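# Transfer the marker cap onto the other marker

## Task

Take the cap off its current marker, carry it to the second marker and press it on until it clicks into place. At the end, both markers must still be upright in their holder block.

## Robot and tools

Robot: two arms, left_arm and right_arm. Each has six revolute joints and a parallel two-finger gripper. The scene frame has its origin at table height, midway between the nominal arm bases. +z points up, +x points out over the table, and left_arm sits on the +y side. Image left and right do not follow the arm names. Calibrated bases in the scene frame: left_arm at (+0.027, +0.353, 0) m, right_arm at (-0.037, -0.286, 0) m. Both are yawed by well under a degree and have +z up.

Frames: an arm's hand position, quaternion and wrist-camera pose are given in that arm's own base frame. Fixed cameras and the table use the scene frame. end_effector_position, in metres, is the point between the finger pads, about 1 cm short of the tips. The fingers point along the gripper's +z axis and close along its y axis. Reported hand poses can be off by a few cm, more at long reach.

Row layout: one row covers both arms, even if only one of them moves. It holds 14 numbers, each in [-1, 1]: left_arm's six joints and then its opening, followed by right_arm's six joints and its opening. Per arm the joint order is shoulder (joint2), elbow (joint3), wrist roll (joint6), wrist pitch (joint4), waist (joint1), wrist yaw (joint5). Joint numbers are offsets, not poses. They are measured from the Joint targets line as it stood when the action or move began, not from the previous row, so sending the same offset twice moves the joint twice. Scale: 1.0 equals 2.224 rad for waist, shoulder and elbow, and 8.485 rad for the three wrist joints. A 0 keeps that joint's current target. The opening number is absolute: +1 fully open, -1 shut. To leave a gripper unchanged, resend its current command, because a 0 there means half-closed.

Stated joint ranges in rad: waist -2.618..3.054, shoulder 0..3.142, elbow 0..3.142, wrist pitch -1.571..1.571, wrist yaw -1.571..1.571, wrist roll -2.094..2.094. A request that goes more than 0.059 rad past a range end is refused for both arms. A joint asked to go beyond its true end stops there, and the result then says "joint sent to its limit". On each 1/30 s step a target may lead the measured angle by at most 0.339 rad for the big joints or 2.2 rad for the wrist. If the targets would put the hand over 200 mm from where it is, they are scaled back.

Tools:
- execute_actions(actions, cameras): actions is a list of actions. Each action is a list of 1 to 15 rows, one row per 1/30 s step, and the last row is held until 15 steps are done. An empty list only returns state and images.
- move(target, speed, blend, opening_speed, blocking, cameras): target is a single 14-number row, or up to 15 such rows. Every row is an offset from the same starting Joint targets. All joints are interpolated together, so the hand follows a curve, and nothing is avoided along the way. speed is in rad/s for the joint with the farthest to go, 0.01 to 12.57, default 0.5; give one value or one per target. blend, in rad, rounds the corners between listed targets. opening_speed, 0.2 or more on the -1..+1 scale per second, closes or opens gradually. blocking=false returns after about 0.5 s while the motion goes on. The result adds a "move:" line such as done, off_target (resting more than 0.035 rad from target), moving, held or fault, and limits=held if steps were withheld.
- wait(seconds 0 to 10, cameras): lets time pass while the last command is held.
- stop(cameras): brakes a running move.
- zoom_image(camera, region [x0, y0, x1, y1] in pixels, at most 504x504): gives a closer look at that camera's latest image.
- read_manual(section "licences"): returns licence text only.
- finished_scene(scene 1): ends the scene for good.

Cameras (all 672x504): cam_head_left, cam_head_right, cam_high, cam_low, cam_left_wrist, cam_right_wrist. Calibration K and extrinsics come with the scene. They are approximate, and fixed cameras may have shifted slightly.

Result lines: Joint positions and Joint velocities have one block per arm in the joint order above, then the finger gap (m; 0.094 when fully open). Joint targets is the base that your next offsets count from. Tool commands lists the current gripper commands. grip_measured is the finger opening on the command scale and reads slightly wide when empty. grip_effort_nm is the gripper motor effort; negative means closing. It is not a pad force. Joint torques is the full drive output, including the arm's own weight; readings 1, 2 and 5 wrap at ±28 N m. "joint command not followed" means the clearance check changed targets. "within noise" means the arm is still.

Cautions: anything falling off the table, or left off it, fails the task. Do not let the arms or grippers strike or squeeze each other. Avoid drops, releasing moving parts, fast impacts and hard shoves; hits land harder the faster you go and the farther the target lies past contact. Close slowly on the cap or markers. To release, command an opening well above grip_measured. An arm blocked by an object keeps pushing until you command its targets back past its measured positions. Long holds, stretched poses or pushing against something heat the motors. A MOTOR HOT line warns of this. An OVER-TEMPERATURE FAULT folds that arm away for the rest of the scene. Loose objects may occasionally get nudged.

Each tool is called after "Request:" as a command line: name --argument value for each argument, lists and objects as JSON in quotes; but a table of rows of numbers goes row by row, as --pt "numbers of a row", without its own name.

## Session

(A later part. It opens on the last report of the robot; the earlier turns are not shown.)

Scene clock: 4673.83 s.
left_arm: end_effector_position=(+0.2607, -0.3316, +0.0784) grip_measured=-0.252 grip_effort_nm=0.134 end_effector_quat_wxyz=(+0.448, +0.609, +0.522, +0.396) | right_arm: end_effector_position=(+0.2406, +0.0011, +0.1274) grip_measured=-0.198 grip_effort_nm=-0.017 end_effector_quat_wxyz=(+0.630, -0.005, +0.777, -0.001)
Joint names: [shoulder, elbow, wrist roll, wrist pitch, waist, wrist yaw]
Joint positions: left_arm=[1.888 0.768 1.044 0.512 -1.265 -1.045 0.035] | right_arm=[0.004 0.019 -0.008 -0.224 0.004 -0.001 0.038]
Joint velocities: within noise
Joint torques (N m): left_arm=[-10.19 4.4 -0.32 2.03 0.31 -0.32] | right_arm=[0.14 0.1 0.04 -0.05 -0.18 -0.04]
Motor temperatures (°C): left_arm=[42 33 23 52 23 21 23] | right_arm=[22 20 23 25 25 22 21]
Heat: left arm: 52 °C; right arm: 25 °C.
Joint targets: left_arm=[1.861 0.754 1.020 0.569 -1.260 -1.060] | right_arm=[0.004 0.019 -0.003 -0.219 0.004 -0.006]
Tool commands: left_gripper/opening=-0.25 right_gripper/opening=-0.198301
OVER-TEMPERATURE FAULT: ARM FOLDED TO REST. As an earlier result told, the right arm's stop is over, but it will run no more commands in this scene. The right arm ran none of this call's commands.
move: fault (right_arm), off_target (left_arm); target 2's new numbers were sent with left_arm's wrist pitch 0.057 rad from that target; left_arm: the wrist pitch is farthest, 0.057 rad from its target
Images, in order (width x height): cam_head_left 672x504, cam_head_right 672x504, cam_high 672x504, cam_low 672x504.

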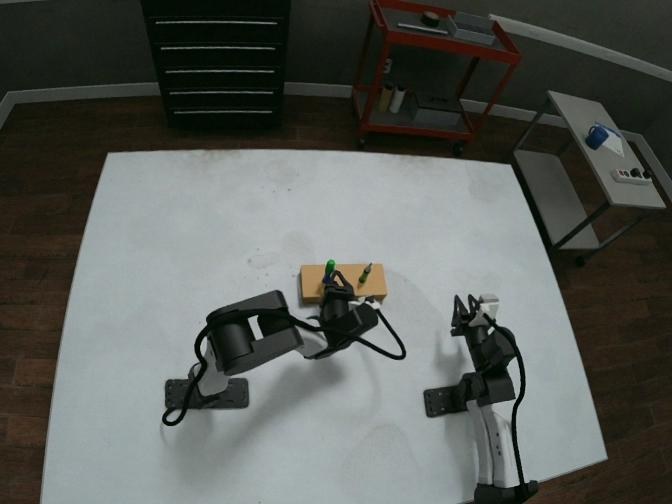

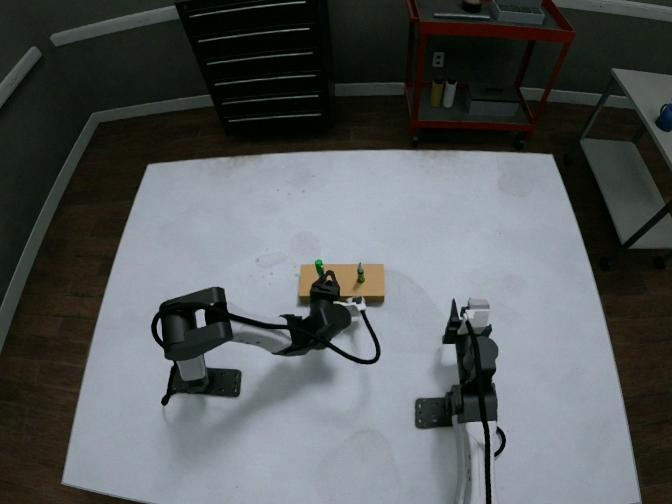

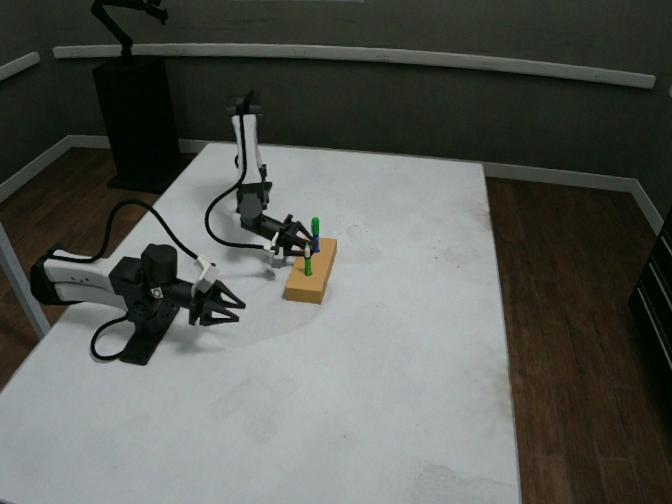

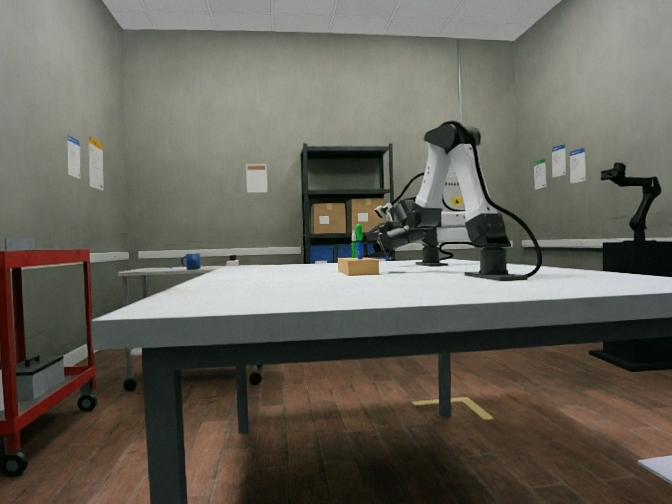

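Request:
move --target '[0,0,0,0,0,0,-0.16,0,0,0,0,0,0,-0.198]' --speed 0.1 --opening_speed 0.25 --cameras '["cam_high", "cam_low", "cam_head_right"]'

Request:
zoom_image --camera "cam_head_right" --region '[290, 245, 350, 305]'

Request:
zoom_image --camera "cam_low" --region '[340, 220, 382, 262]'

Request:
zoom_image --camera "cam_high" --region '[290, 210, 330, 250]'

Scene clock: 4680.27 s.
left_arm: end_effector_position=(+0.2609, -0.3317, +0.0792) grip_measured=-0.162 grip_effort_nm=0.134 end_effector_quat_wxyz=(+0.449, +0.607, +0.523, +0.395) | right_arm: end_effector_position=(+0.2406, +0.0011, +0.1274) grip_measured=-0.198 grip_effort_nm=-0.027 end_effector_quat_wxyz=(+0.630, -0.005, +0.777, -0.001)
Joint names: [shoulder, elbow, wrist roll, wrist pitch, waist, wrist yaw]
Joint positions: left_arm=[1.888 0.768 1.044 0.517 -1.265 -1.047 0.039] | right_arm=[0.004 0.019 -0.008 -0.224 0.004 -0.001 0.038]
Joint velocities: within noise
Joint torques (N m): left_arm=[-10.18 4.44 -0.29 1.97 0.28 -0.26] | right_arm=[0.13 0.05 0.05 -0.06 -0.18 -0.04]
Motor temperatures (°C): left_arm=[42 33 23 52 23 21 23] | right_arm=[22 20 23 25 25 22 21]
Heat: left arm: 52 °C; right arm: 25 °C.
Joint targets: left_arm=[1.861 0.754 1.020 0.569 -1.260 -1.060] | right_arm=[0.004 0.019 -0.003 -0.219 0.004 -0.006]
Tool commands: left_gripper/opening=-0.16 right_gripper/opening=-0.198301
OVER-TEMPERATURE FAULT: ARM FOLDED TO REST. As an earlier result told, the right arm's stop is over, but it will run no more commands in this scene. The right arm ran none of this call's commands.
move: fault (right_arm), off_target (left_arm); left_arm: the wrist pitch is farthest, 0.052 rad from its target
Images, in order (width x height): cam_head_right 672x504, cam_high 672x504, cam_low 672x504.

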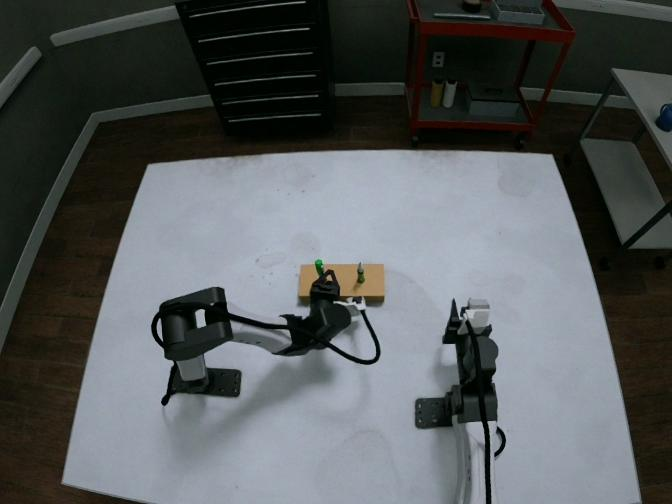

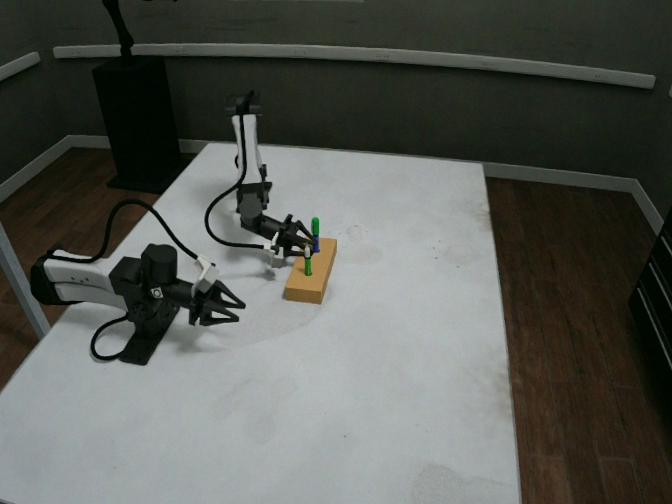

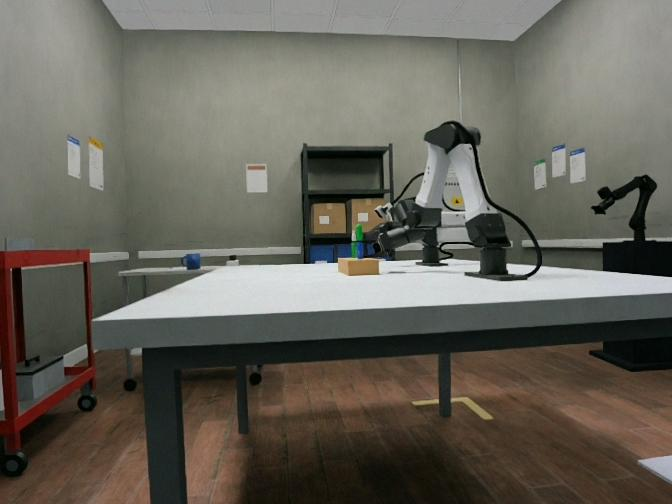

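Scaled by 8.400 from the camera's 672x504 image, which has a finer 960x720 frame.

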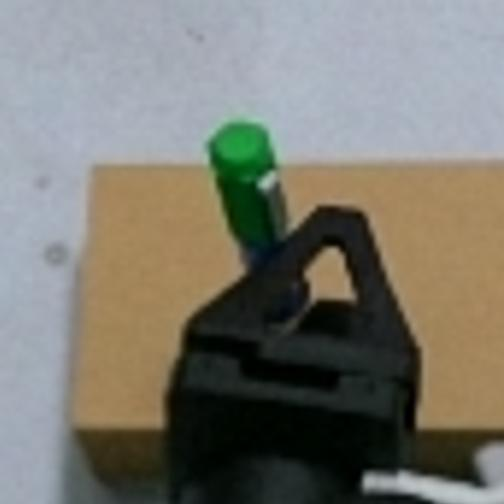

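Scaled by 12.000 from the camera's 672x504 image, which has a finer 960x720 frame.

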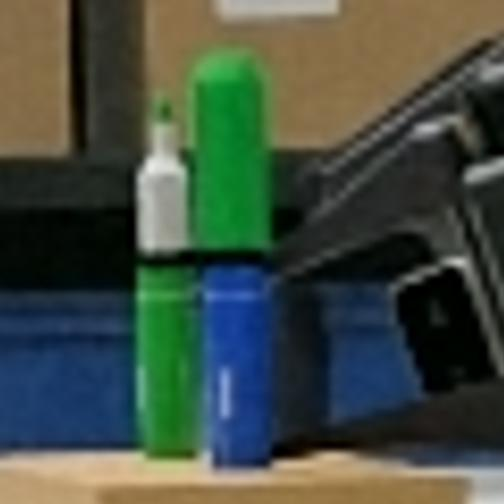

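Scaled by 12.600 from the camera's 672x504 image, which has a finer 960x720 frame.

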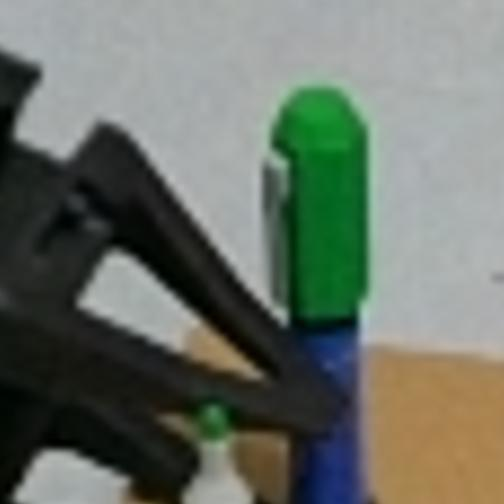

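Request:
move --target '[0,0,0,0,0,0,-0.09,0,0,0,0,0,0,-0.198]' --speed 0.1 --opening_speed 0.2 --cameras '["cam_high", "cam_low", "cam_head_right"]'

Request:
zoom_image --camera "cam_head_right" --region '[290, 245, 350, 305]'

Request:
zoom_image --camera "cam_low" --region '[340, 220, 382, 262]'

Request:
zoom_image --camera "cam_high" --region '[290, 210, 330, 250]'

Scene clock: 4687.70 s.
left_arm: end_effector_position=(+0.2611, -0.3318, +0.0808) grip_measured=-0.092 grip_effort_nm=0.139 end_effector_quat_wxyz=(+0.451, +0.604, +0.524, +0.396) | right_arm: end_effector_position=(+0.2406, +0.0011, +0.1274) grip_measured=-0.198 grip_effort_nm=-0.032 end_effector_quat_wxyz=(+0.630, -0.005, +0.777, -0.001)
Joint names: [shoulder, elbow, wrist roll, wrist pitch, waist, wrist yaw]
Joint positions: left_arm=[1.886 0.768 1.044 0.521 -1.265 -1.05 0.043] | right_arm=[0.004 0.019 -0.008 -0.224 0.004 -0.001 0.038]
Joint velocities: within noise
Joint torques (N m): left_arm=[-10.06 4.25 -0.3 1.9 0.32 -0.24] | right_arm=[0.31 0.16 0.04 -0.04 -0.14 0]
Motor temperatures (°C): left_arm=[42 33 23 52 23 21 23] | right_arm=[22 20 23 25 25 22 21]
Heat: left arm: 52 °C; right arm: 25 °C.
Joint targets: left_arm=[1.861 0.754 1.020 0.569 -1.260 -1.060] | right_arm=[0.004 0.019 -0.003 -0.219 0.004 -0.006]
Tool commands: left_gripper/opening=-0.09 right_gripper/opening=-0.198301
OVER-TEMPERATURE FAULT: ARM FOLDED TO REST. As an earlier result told, the right arm's stop is over, but it will run no more commands in this scene. The right arm ran none of this call's commands.
move: fault (right_arm), off_target (left_arm); left_arm: the wrist pitch is farthest, 0.048 rad from its target
Images, in order (width x height): cam_head_right 672x504, cam_high 672x504, cam_low 672x504.

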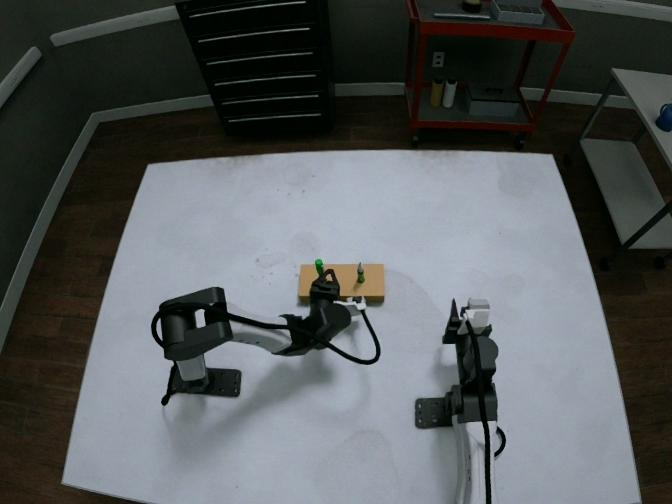

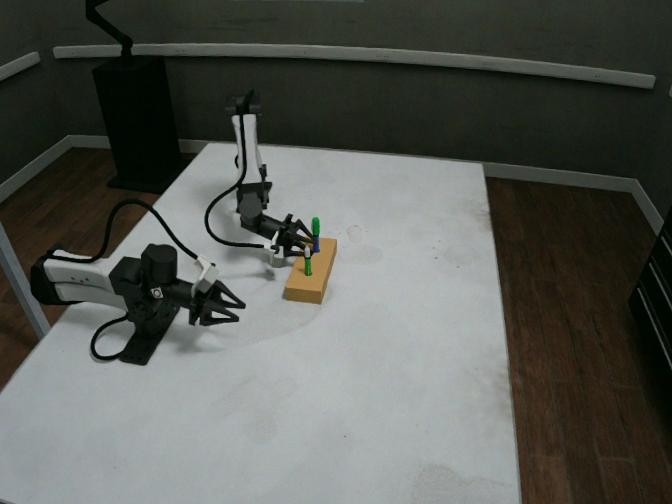

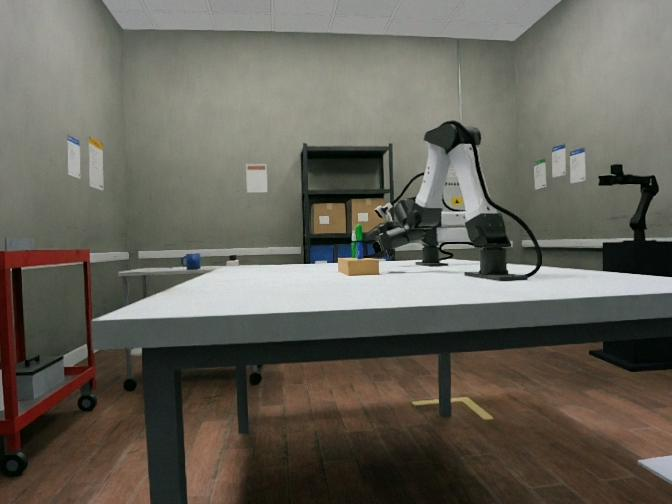

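Scaled by 8.400 from the camera's 672x504 image, which has a finer 960x720 frame.

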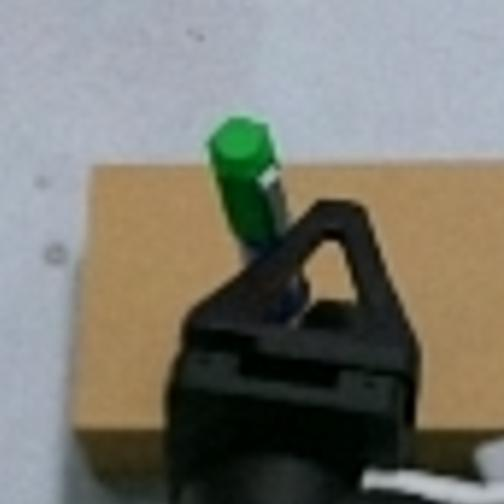

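Scaled by 12.000 from the camera's 672x504 image, which has a finer 960x720 frame.

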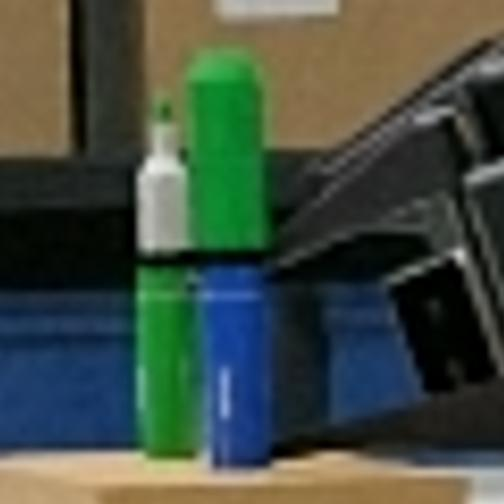

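Scaled by 12.600 from the camera's 672x504 image, which has a finer 960x720 frame.

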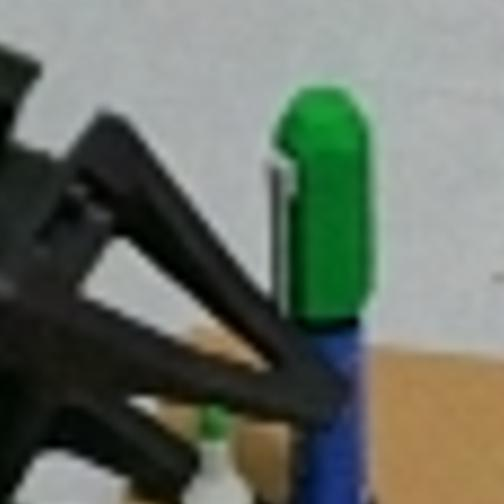

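Request:
move --target '[0,0,0,0,0,0,-0.04,0,0,0,0,0,0,-0.198]' --speed 0.1 --opening_speed 0.2 --cameras '["cam_high", "cam_low", "cam_head_right"]'

Request:
zoom_image --camera "cam_head_right" --region '[290, 245, 350, 305]'

Request:
zoom_image --camera "cam_low" --region '[340, 220, 382, 262]'

Request:
zoom_image --camera "cam_high" --region '[290, 210, 330, 250]'

Scene clock: 4694.63 s.
left_arm: end_effector_position=(+0.2615, -0.3315, +0.0817) grip_measured=-0.042 grip_effort_nm=0.139 end_effector_quat_wxyz=(+0.453, +0.602, +0.525, +0.397) | right_arm: end_effector_position=(+0.2406, +0.0011, +0.1274) grip_measured=-0.198 grip_effort_nm=-0.027 end_effector_quat_wxyz=(+0.630, -0.005, +0.777, -0.001)
Joint names: [shoulder, elbow, wrist roll, wrist pitch, waist, wrist yaw]
Joint positions: left_arm=[1.886 0.768 1.044 0.526 -1.265 -1.055 0.045] | right_arm=[0.004 0.019 -0.008 -0.224 0.004 -0.001 0.038]
Joint velocities: within noise
Joint torques (N m): left_arm=[-10.11 4.41 -0.33 1.87 0.43 -0.23] | right_arm=[0.17 0.14 0.05 -0.06 -0.13 -0.05]
Motor temperatures (°C): left_arm=[44 33 23 51 23 21 23] | right_arm=[22 20 23 25 25 22 21]
Heat: left arm: 51 °C; right arm: 25 °C.
Joint targets: left_arm=[1.861 0.754 1.020 0.569 -1.260 -1.060] | right_arm=[0.004 0.019 -0.003 -0.219 0.004 -0.006]
Tool commands: left_gripper/opening=-0.04 right_gripper/opening=-0.198301
OVER-TEMPERATURE FAULT: ARM FOLDED TO REST. As an earlier result told, the right arm's stop is over, but it will run no more commands in this scene. The right arm ran none of this call's commands.
move: fault (right_arm), off_target (left_arm); left_arm: the wrist pitch is farthest, 0.043 rad from its target
Images, in order (width x height): cam_head_right 672x504, cam_high 672x504, cam_low 672x504.

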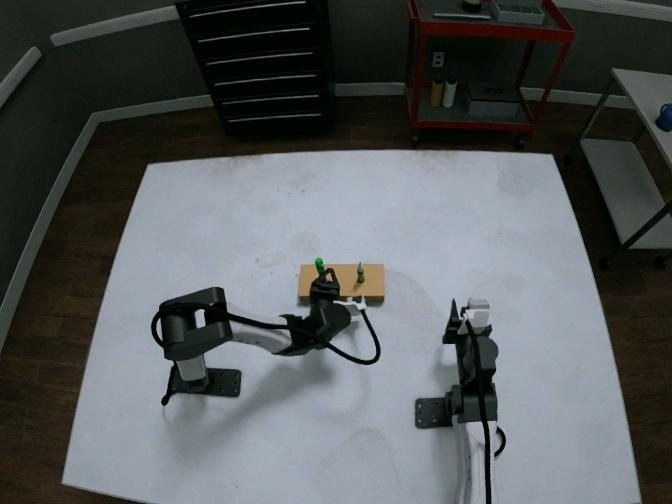

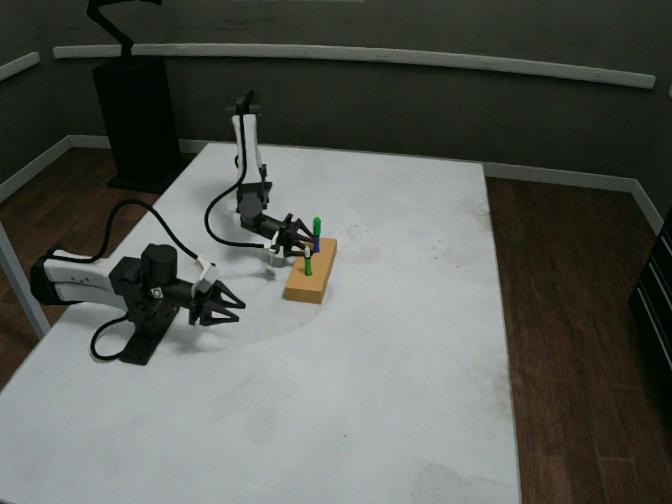

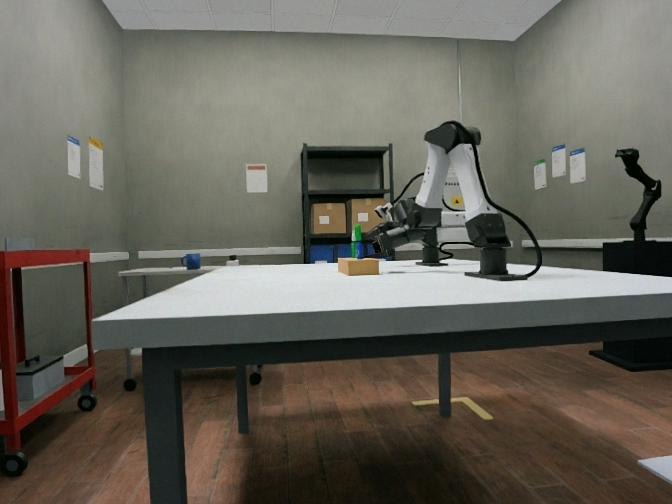

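Scaled by 8.400 from the camera's 672x504 image, which has a finer 960x720 frame.

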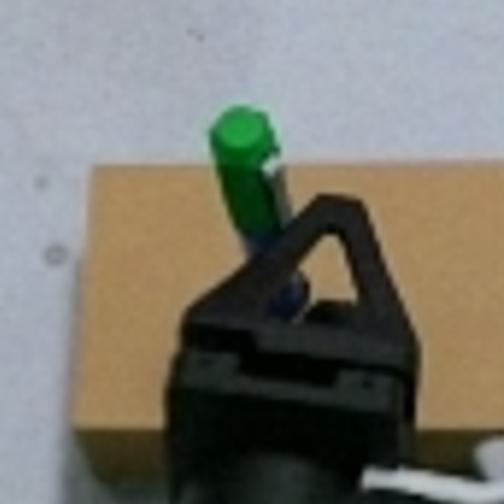

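Scaled by 12.000 from the camera's 672x504 image, which has a finer 960x720 frame.

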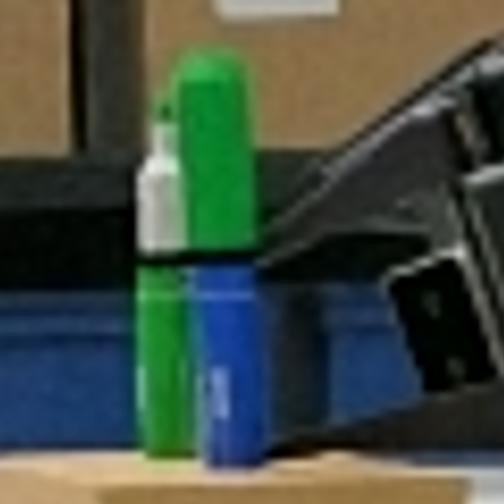

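Scaled by 12.600 from the camera's 672x504 image, which has a finer 960x720 frame.

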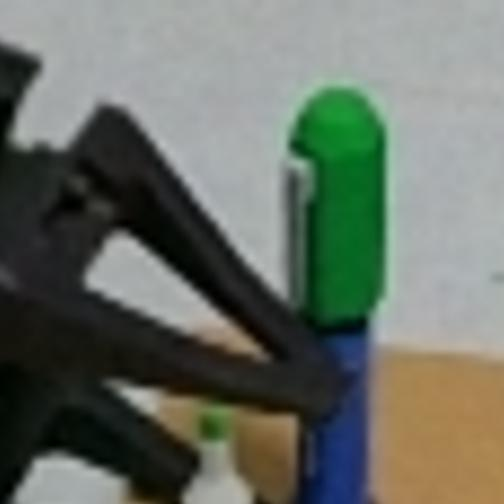

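Request:
move --target '[0,0,0,0,0,0,0.02,0,0,0,0,0,0,-0.198]' --speed 0.1 --opening_speed 0.2 --cameras '["cam_high", "cam_low", "cam_head_right"]'

Request:
zoom_image --camera "cam_head_right" --region '[290, 245, 350, 305]'

Request:
zoom_image --camera "cam_low" --region '[340, 220, 382, 262]'

Request:
zoom_image --camera "cam_high" --region '[290, 210, 330, 250]'

Scene clock: 4701.13 s.
left_arm: end_effector_position=(+0.2616, -0.3315, +0.0829) grip_measured=+0.018 grip_effort_nm=0.159 end_effector_quat_wxyz=(+0.454, +0.600, +0.525, +0.397) | right_arm: end_effector_position=(+0.2406, +0.0011, +0.1274) grip_measured=-0.198 grip_effort_nm=-0.027 end_effector_quat_wxyz=(+0.630, -0.005, +0.777, -0.001)
Joint names: [shoulder, elbow, wrist roll, wrist pitch, waist, wrist yaw]
Joint positions: left_arm=[1.884 0.768 1.044 0.527 -1.265 -1.056 0.048] | right_arm=[0.004 0.019 -0.008 -0.224 0.004 -0.001 0.038]
Joint velocities: within noise
Joint torques (N m): left_arm=[-9.77 4.33 -0.31 1.86 0.32 -0.2] | right_arm=[0.18 0.13 0.04 -0.03 -0.17 -0.04]
Motor temperatures (°C): left_arm=[45 32 23 50 23 21 23] | right_arm=[22 20 23 25 25 22 21]
Heat: left arm: 50 °C; right arm: 25 °C.
Joint targets: left_arm=[1.861 0.754 1.020 0.569 -1.260 -1.060] | right_arm=[0.004 0.019 -0.003 -0.219 0.004 -0.006]
Tool commands: left_gripper/opening=+0.02 right_gripper/opening=-0.198301
OVER-TEMPERATURE FAULT: ARM FOLDED TO REST. As an earlier result told, the right arm's stop is over, but it will run no more commands in this scene. The right arm ran none of this call's commands.
move: fault (right_arm), off_target (left_arm); left_arm: the wrist pitch is farthest, 0.042 rad from its target
Images, in order (width x height): cam_head_right 672x504, cam_high 672x504, cam_low 672x504.

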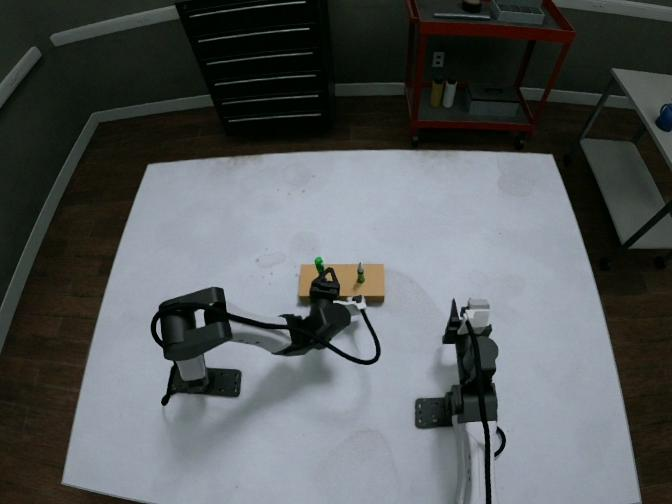

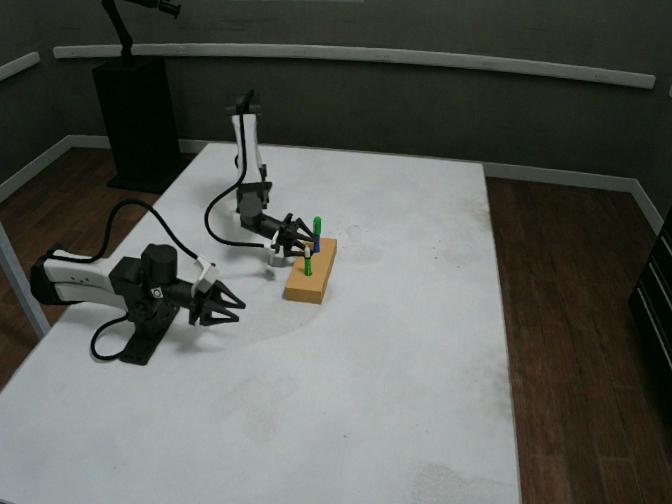

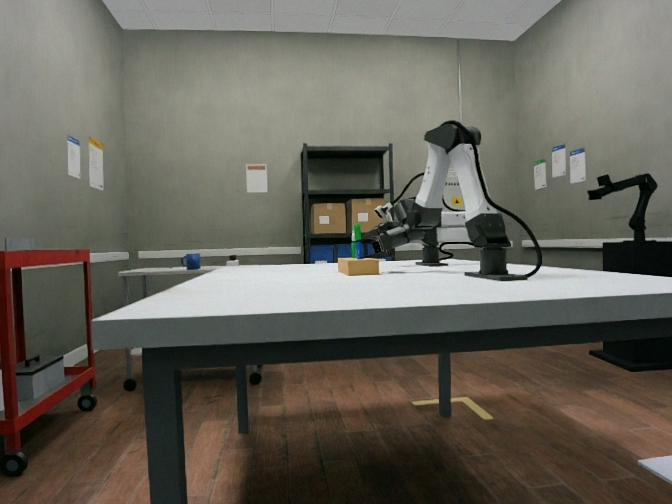

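Scaled by 8.400 from the camera's 672x504 image, which has a finer 960x720 frame.

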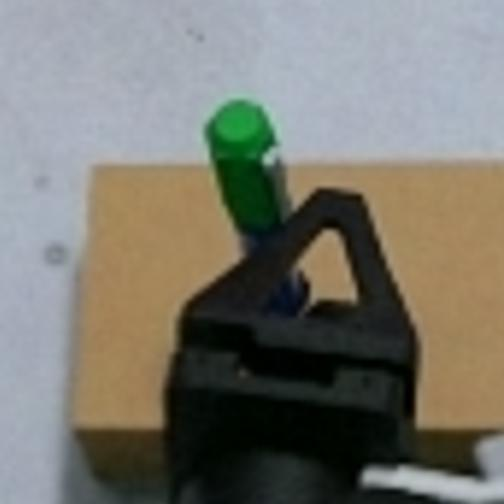

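Scaled by 12.000 from the camera's 672x504 image, which has a finer 960x720 frame.

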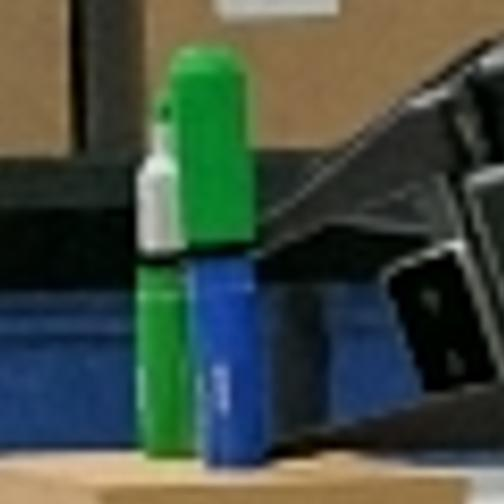

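Scaled by 12.600 from the camera's 672x504 image, which has a finer 960x720 frame.

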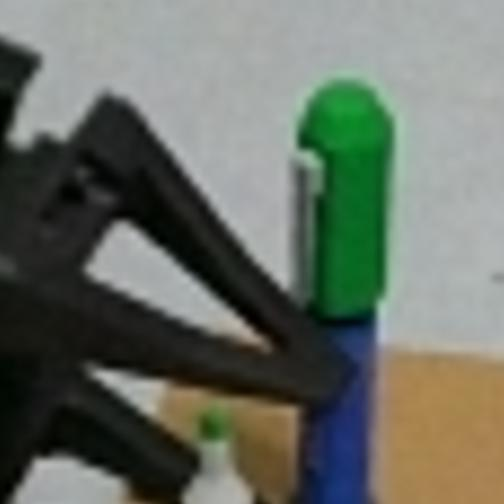

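Request:
move --target '[0,0,0,0,0,0,0.08,0,0,0,0,0,0,-0.198]' --speed 0.1 --opening_speed 0.2 --cameras '["cam_high", "cam_low", "cam_head_right"]'

Request:
zoom_image --camera "cam_low" --region '[340, 220, 382, 262]'

Request:
zoom_image --camera "cam_high" --region '[290, 210, 330, 250]'

Scene clock: 4712.60 s.
left_arm: end_effector_position=(+0.2619, -0.3314, +0.0842) grip_measured=+0.078 grip_effort_nm=0.139 end_effector_quat_wxyz=(+0.456, +0.598, +0.526, +0.397) | right_arm: end_effector_position=(+0.2406, +0.0011, +0.1274) grip_measured=-0.198 grip_effort_nm=-0.027 end_effector_quat_wxyz=(+0.630, -0.005, +0.777, -0.001)
Joint names: [shoulder, elbow, wrist roll, wrist pitch, waist, wrist yaw]
Joint positions: left_arm=[1.883 0.768 1.044 0.532 -1.265 -1.059 0.051] | right_arm=[0.004 0.019 -0.008 -0.224 0.004 -0.001 0.038]
Joint velocities: within noise
Joint torques (N m): left_arm=[-9.81 4.36 -0.31 1.79 0.38 -0.13] | right_arm=[0.18 0.17 0.06 -0.03 -0.24 -0.04]
Motor temperatures (°C): left_arm=[45 32 23 49 23 21 23] | right_arm=[22 20 23 25 25 22 21]
Heat: left arm: 49 °C; right arm: 25 °C.
Joint targets: left_arm=[1.861 0.754 1.020 0.569 -1.260 -1.060] | right_arm=[0.004 0.019 -0.003 -0.219 0.004 -0.006]
Tool commands: left_gripper/opening=+0.08 right_gripper/opening=-0.198301
OVER-TEMPERATURE FAULT: ARM FOLDED TO REST. As an earlier result told, the right arm's stop is over, but it will run no more commands in this scene. The right arm ran none of this call's commands.
move: fault (right_arm), off_target (left_arm); left_arm: the wrist pitch is farthest, 0.037 rad from its target
Images, in order (width x height): cam_head_right 672x504, cam_high 672x504, cam_low 672x504.

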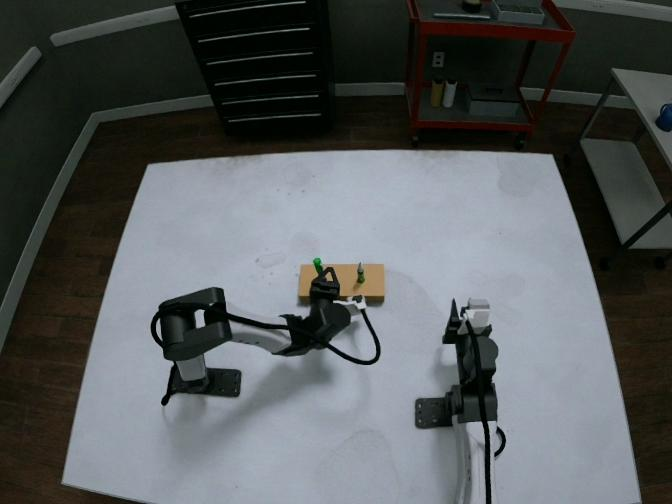

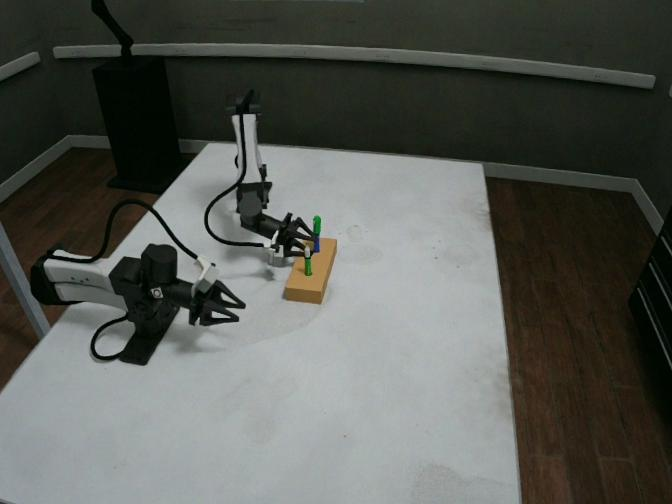

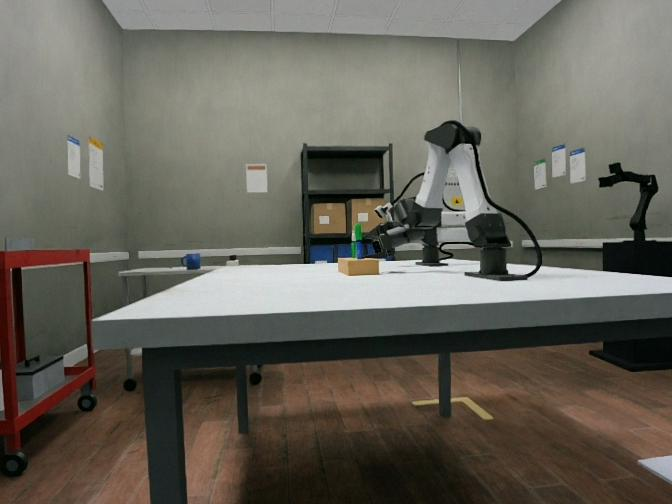

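Scaled by 12.000 from the camera's 672x504 image, which has a finer 960x720 frame.

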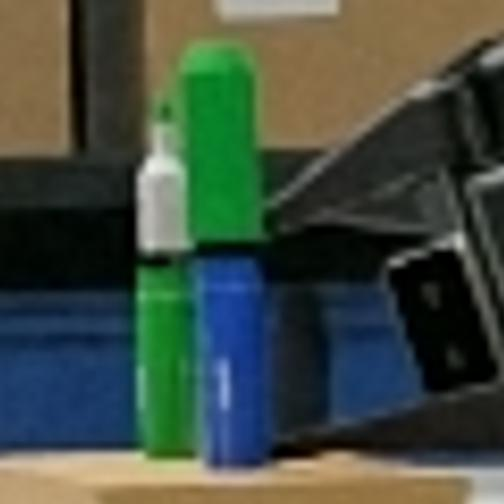

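Scaled by 12.600 from the camera's 672x504 image, which has a finer 960x720 frame.

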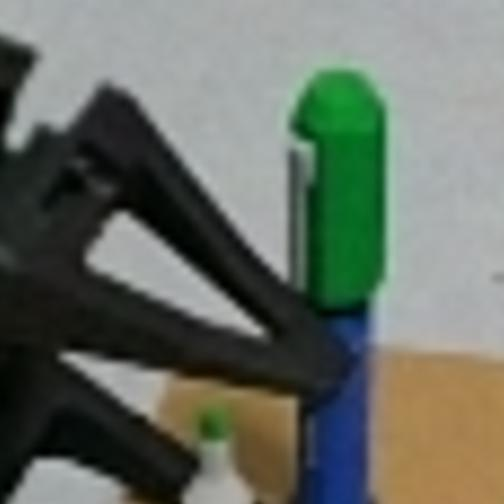

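Request:
move --pt "0 0 0 0 0 0 -0.7 0 0 0 0 0 0 -0.198" --speed 0.1 --opening_speed 0.3 --cameras '["cam_high", "cam_low", "cam_head_right"]'

Request:
zoom_image --camera "cam_low" --region '[340, 220, 382, 262]'

Request:
zoom_image --camera "cam_high" --region '[290, 210, 330, 250]'

Request:
zoom_image --camera "cam_head_right" --region '[290, 245, 350, 305]'

Scene clock: 4771.17 s.
left_arm: end_effector_position=(+0.2619, -0.3314, +0.0842) grip_measured=-0.698 grip_effort_nm=-0.061 end_effector_quat_wxyz=(+0.456, +0.598, +0.526, +0.397) | right_arm: end_effector_position=(+0.2406, +0.0011, +0.1274) grip_measured=-0.198 grip_effort_nm=-0.022 end_effector_quat_wxyz=(+0.630, -0.005, +0.777, -0.001)
Joint names: [shoulder, elbow, wrist roll, wrist pitch, waist, wrist yaw]
Joint positions: left_arm=[1.883 0.768 1.044 0.532 -1.265 -1.059 0.014] | right_arm=[0.004 0.019 -0.008 -0.224 0.004 -0.001 0.038]
Joint velocities: within noise
Joint torques (N m): left_arm=[-9.68 4.31 -0.32 1.77 0.29 -0.17] | right_arm=[0.13 0.12 0.05 -0.06 -0.21 -0.02]
Motor temperatures (°C): left_arm=[44 31 23 48 23 21 23] | right_arm=[22 20 23 25 25 22 21]
Heat: left arm: 48 °C; right arm: 25 °C.
Joint targets: left_arm=[1.861 0.754 1.020 0.569 -1.260 -1.060] | right_arm=[0.004 0.019 -0.003 -0.219 0.004 -0.006]
Tool commands: left_gripper/opening=-0.7 right_gripper/opening=-0.198301
OVER-TEMPERATURE FAULT: ARM FOLDED TO REST. As an earlier result told, the right arm's stop is over, but it will run no more commands in this scene. The right arm ran none of this call's commands.
move: fault (right_arm), off_target (left_arm); left_arm: the wrist pitch is farthest, 0.037 rad from its target
Images, in order (width x height): cam_head_right 672x504, cam_high 672x504, cam_low 672x504.

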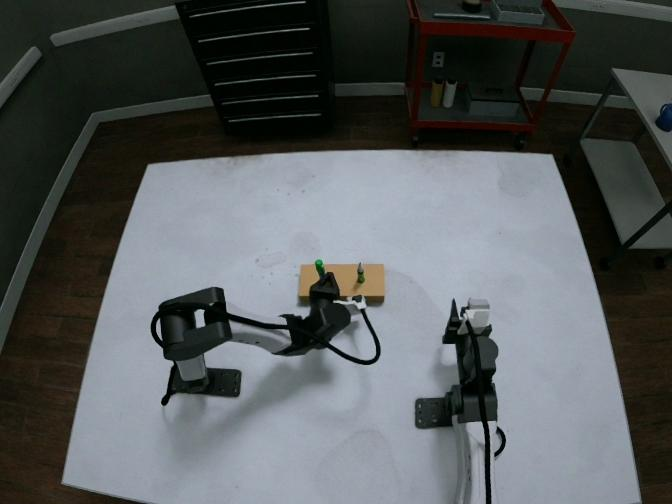

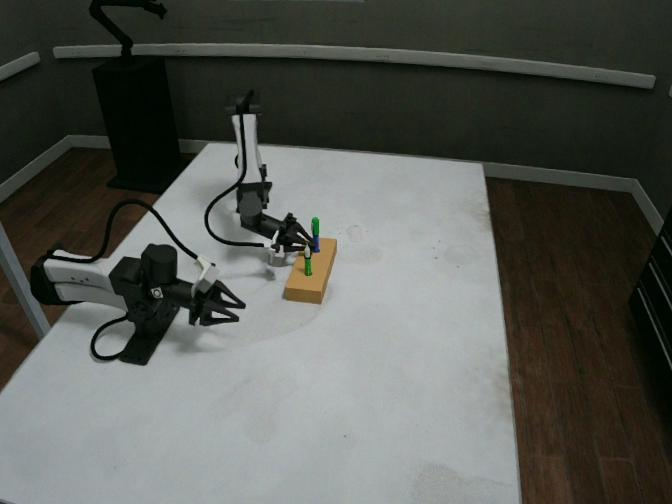

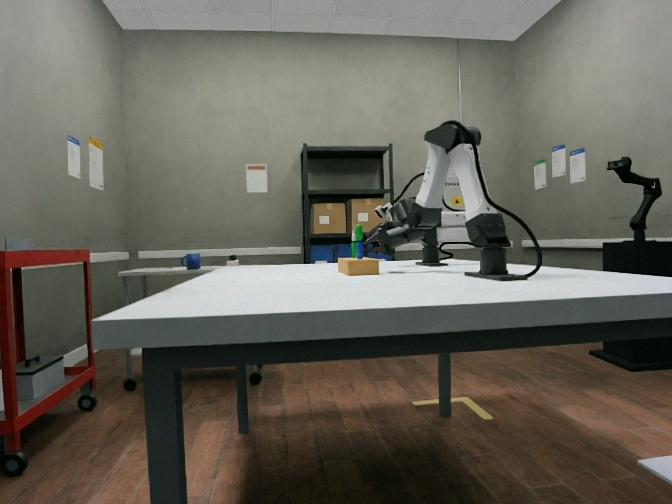

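Scaled by 12.000 from the camera's 672x504 image, which has a finer 960x720 frame.

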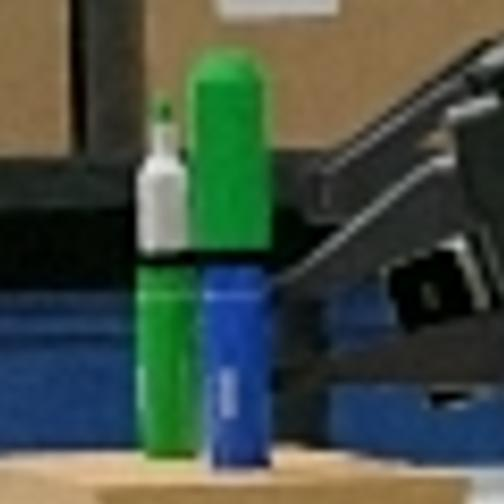

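Scaled by 12.600 from the camera's 672x504 image, which has a finer 960x720 frame.

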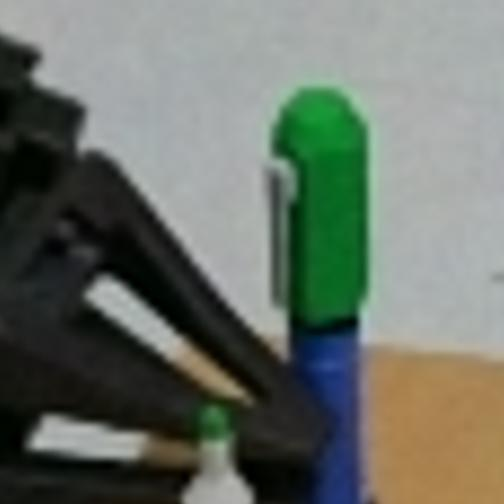

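Scaled by 8.400 from the camera's 672x504 image, which has a finer 960x720 frame.

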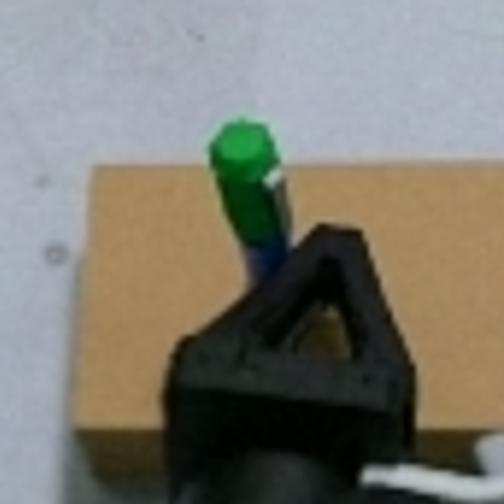

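Request:
move --pt "0.03867 0.03237 0 -0.00259 -0.01079 0 -0.9 0 0 0 0 0 0 -0.198" --pt "-0.09802 0.17626 0 -0.07272 -0.01079 0 -0.9 0 0 0 0 0 0 -0.198" --pt "-0.45144 0 -0.11774 -0.1003 0.16187 0.12316 -0.9 0 0 0 0 0 0 -0.198" --pt "-0.54002 -0.19514 -0.11774 -0.08356 0.17806 0.12316 -0.9 0 0 0 0 0 0 -0.198" --speed '[0.2, 0.7, 1.0, 0.9]' --cameras '["cam_high", "cam_low"]'

Scene clock: 4864.60 s.
left_arm: end_effector_position=(+0.1797, -0.2078, +0.1274) grip_measured=-0.898 grip_effort_nm=-0.056 end_effector_quat_wxyz=(+0.454, +0.374, +0.785, -0.194) | right_arm: end_effector_position=(+0.2406, +0.0011, +0.1274) grip_measured=-0.198 grip_effort_nm=-0.017 end_effector_quat_wxyz=(+0.630, -0.005, +0.777, -0.001)
Joint names: [shoulder, elbow, wrist roll, wrist pitch, waist, wrist yaw]
Joint positions: left_arm=[0.666 0.334 0.03 -0.206 -0.87 -0.019 0.005] | right_arm=[0.004 0.019 -0.008 -0.224 0.004 -0.001 0.038]
Joint velocities: within noise
Joint torques (N m): left_arm=[-0.8 6.89 -0.23 2.41 0.27 0.16] | right_arm=[0.12 0.17 0.05 -0.04 -0.21 -0.03]
Motor temperatures (°C): left_arm=[45 31 23 46 23 21 23] | right_arm=[22 20 23 25 25 22 21]
Heat: left arm: 46 °C; right arm: 25 °C.
Joint targets: left_arm=[0.660 0.320 0.021 -0.140 -0.864 -0.015] | right_arm=[0.004 0.019 -0.003 -0.219 0.004 -0.006]
Tool commands: left_gripper/opening=-0.9 right_gripper/opening=-0.198301
OVER-TEMPERATURE FAULT: ARM FOLDED TO REST. As an earlier result told, the right arm's stop is over, but it will run no more commands in this scene. The right arm ran none of this call's commands.
move: fault (right_arm), off_target (left_arm); left_arm: the wrist pitch is farthest, 0.066 rad from its target
Images, in order (width x height): cam_high 672x504, cam_low 672x504.

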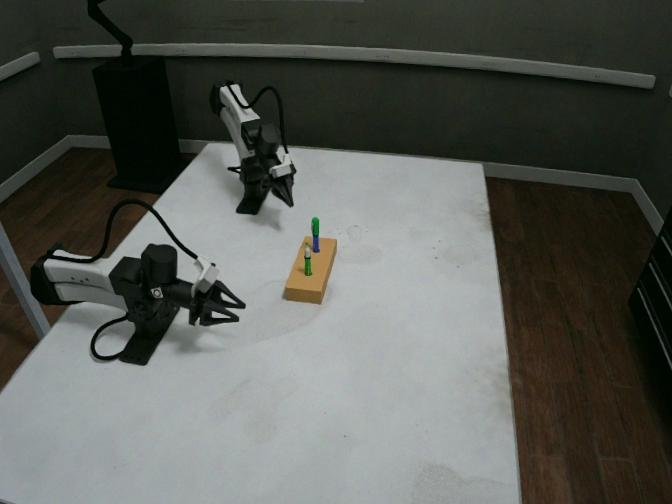

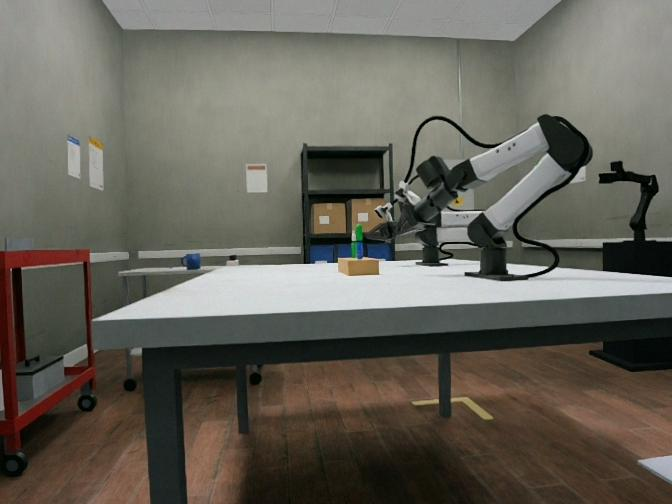

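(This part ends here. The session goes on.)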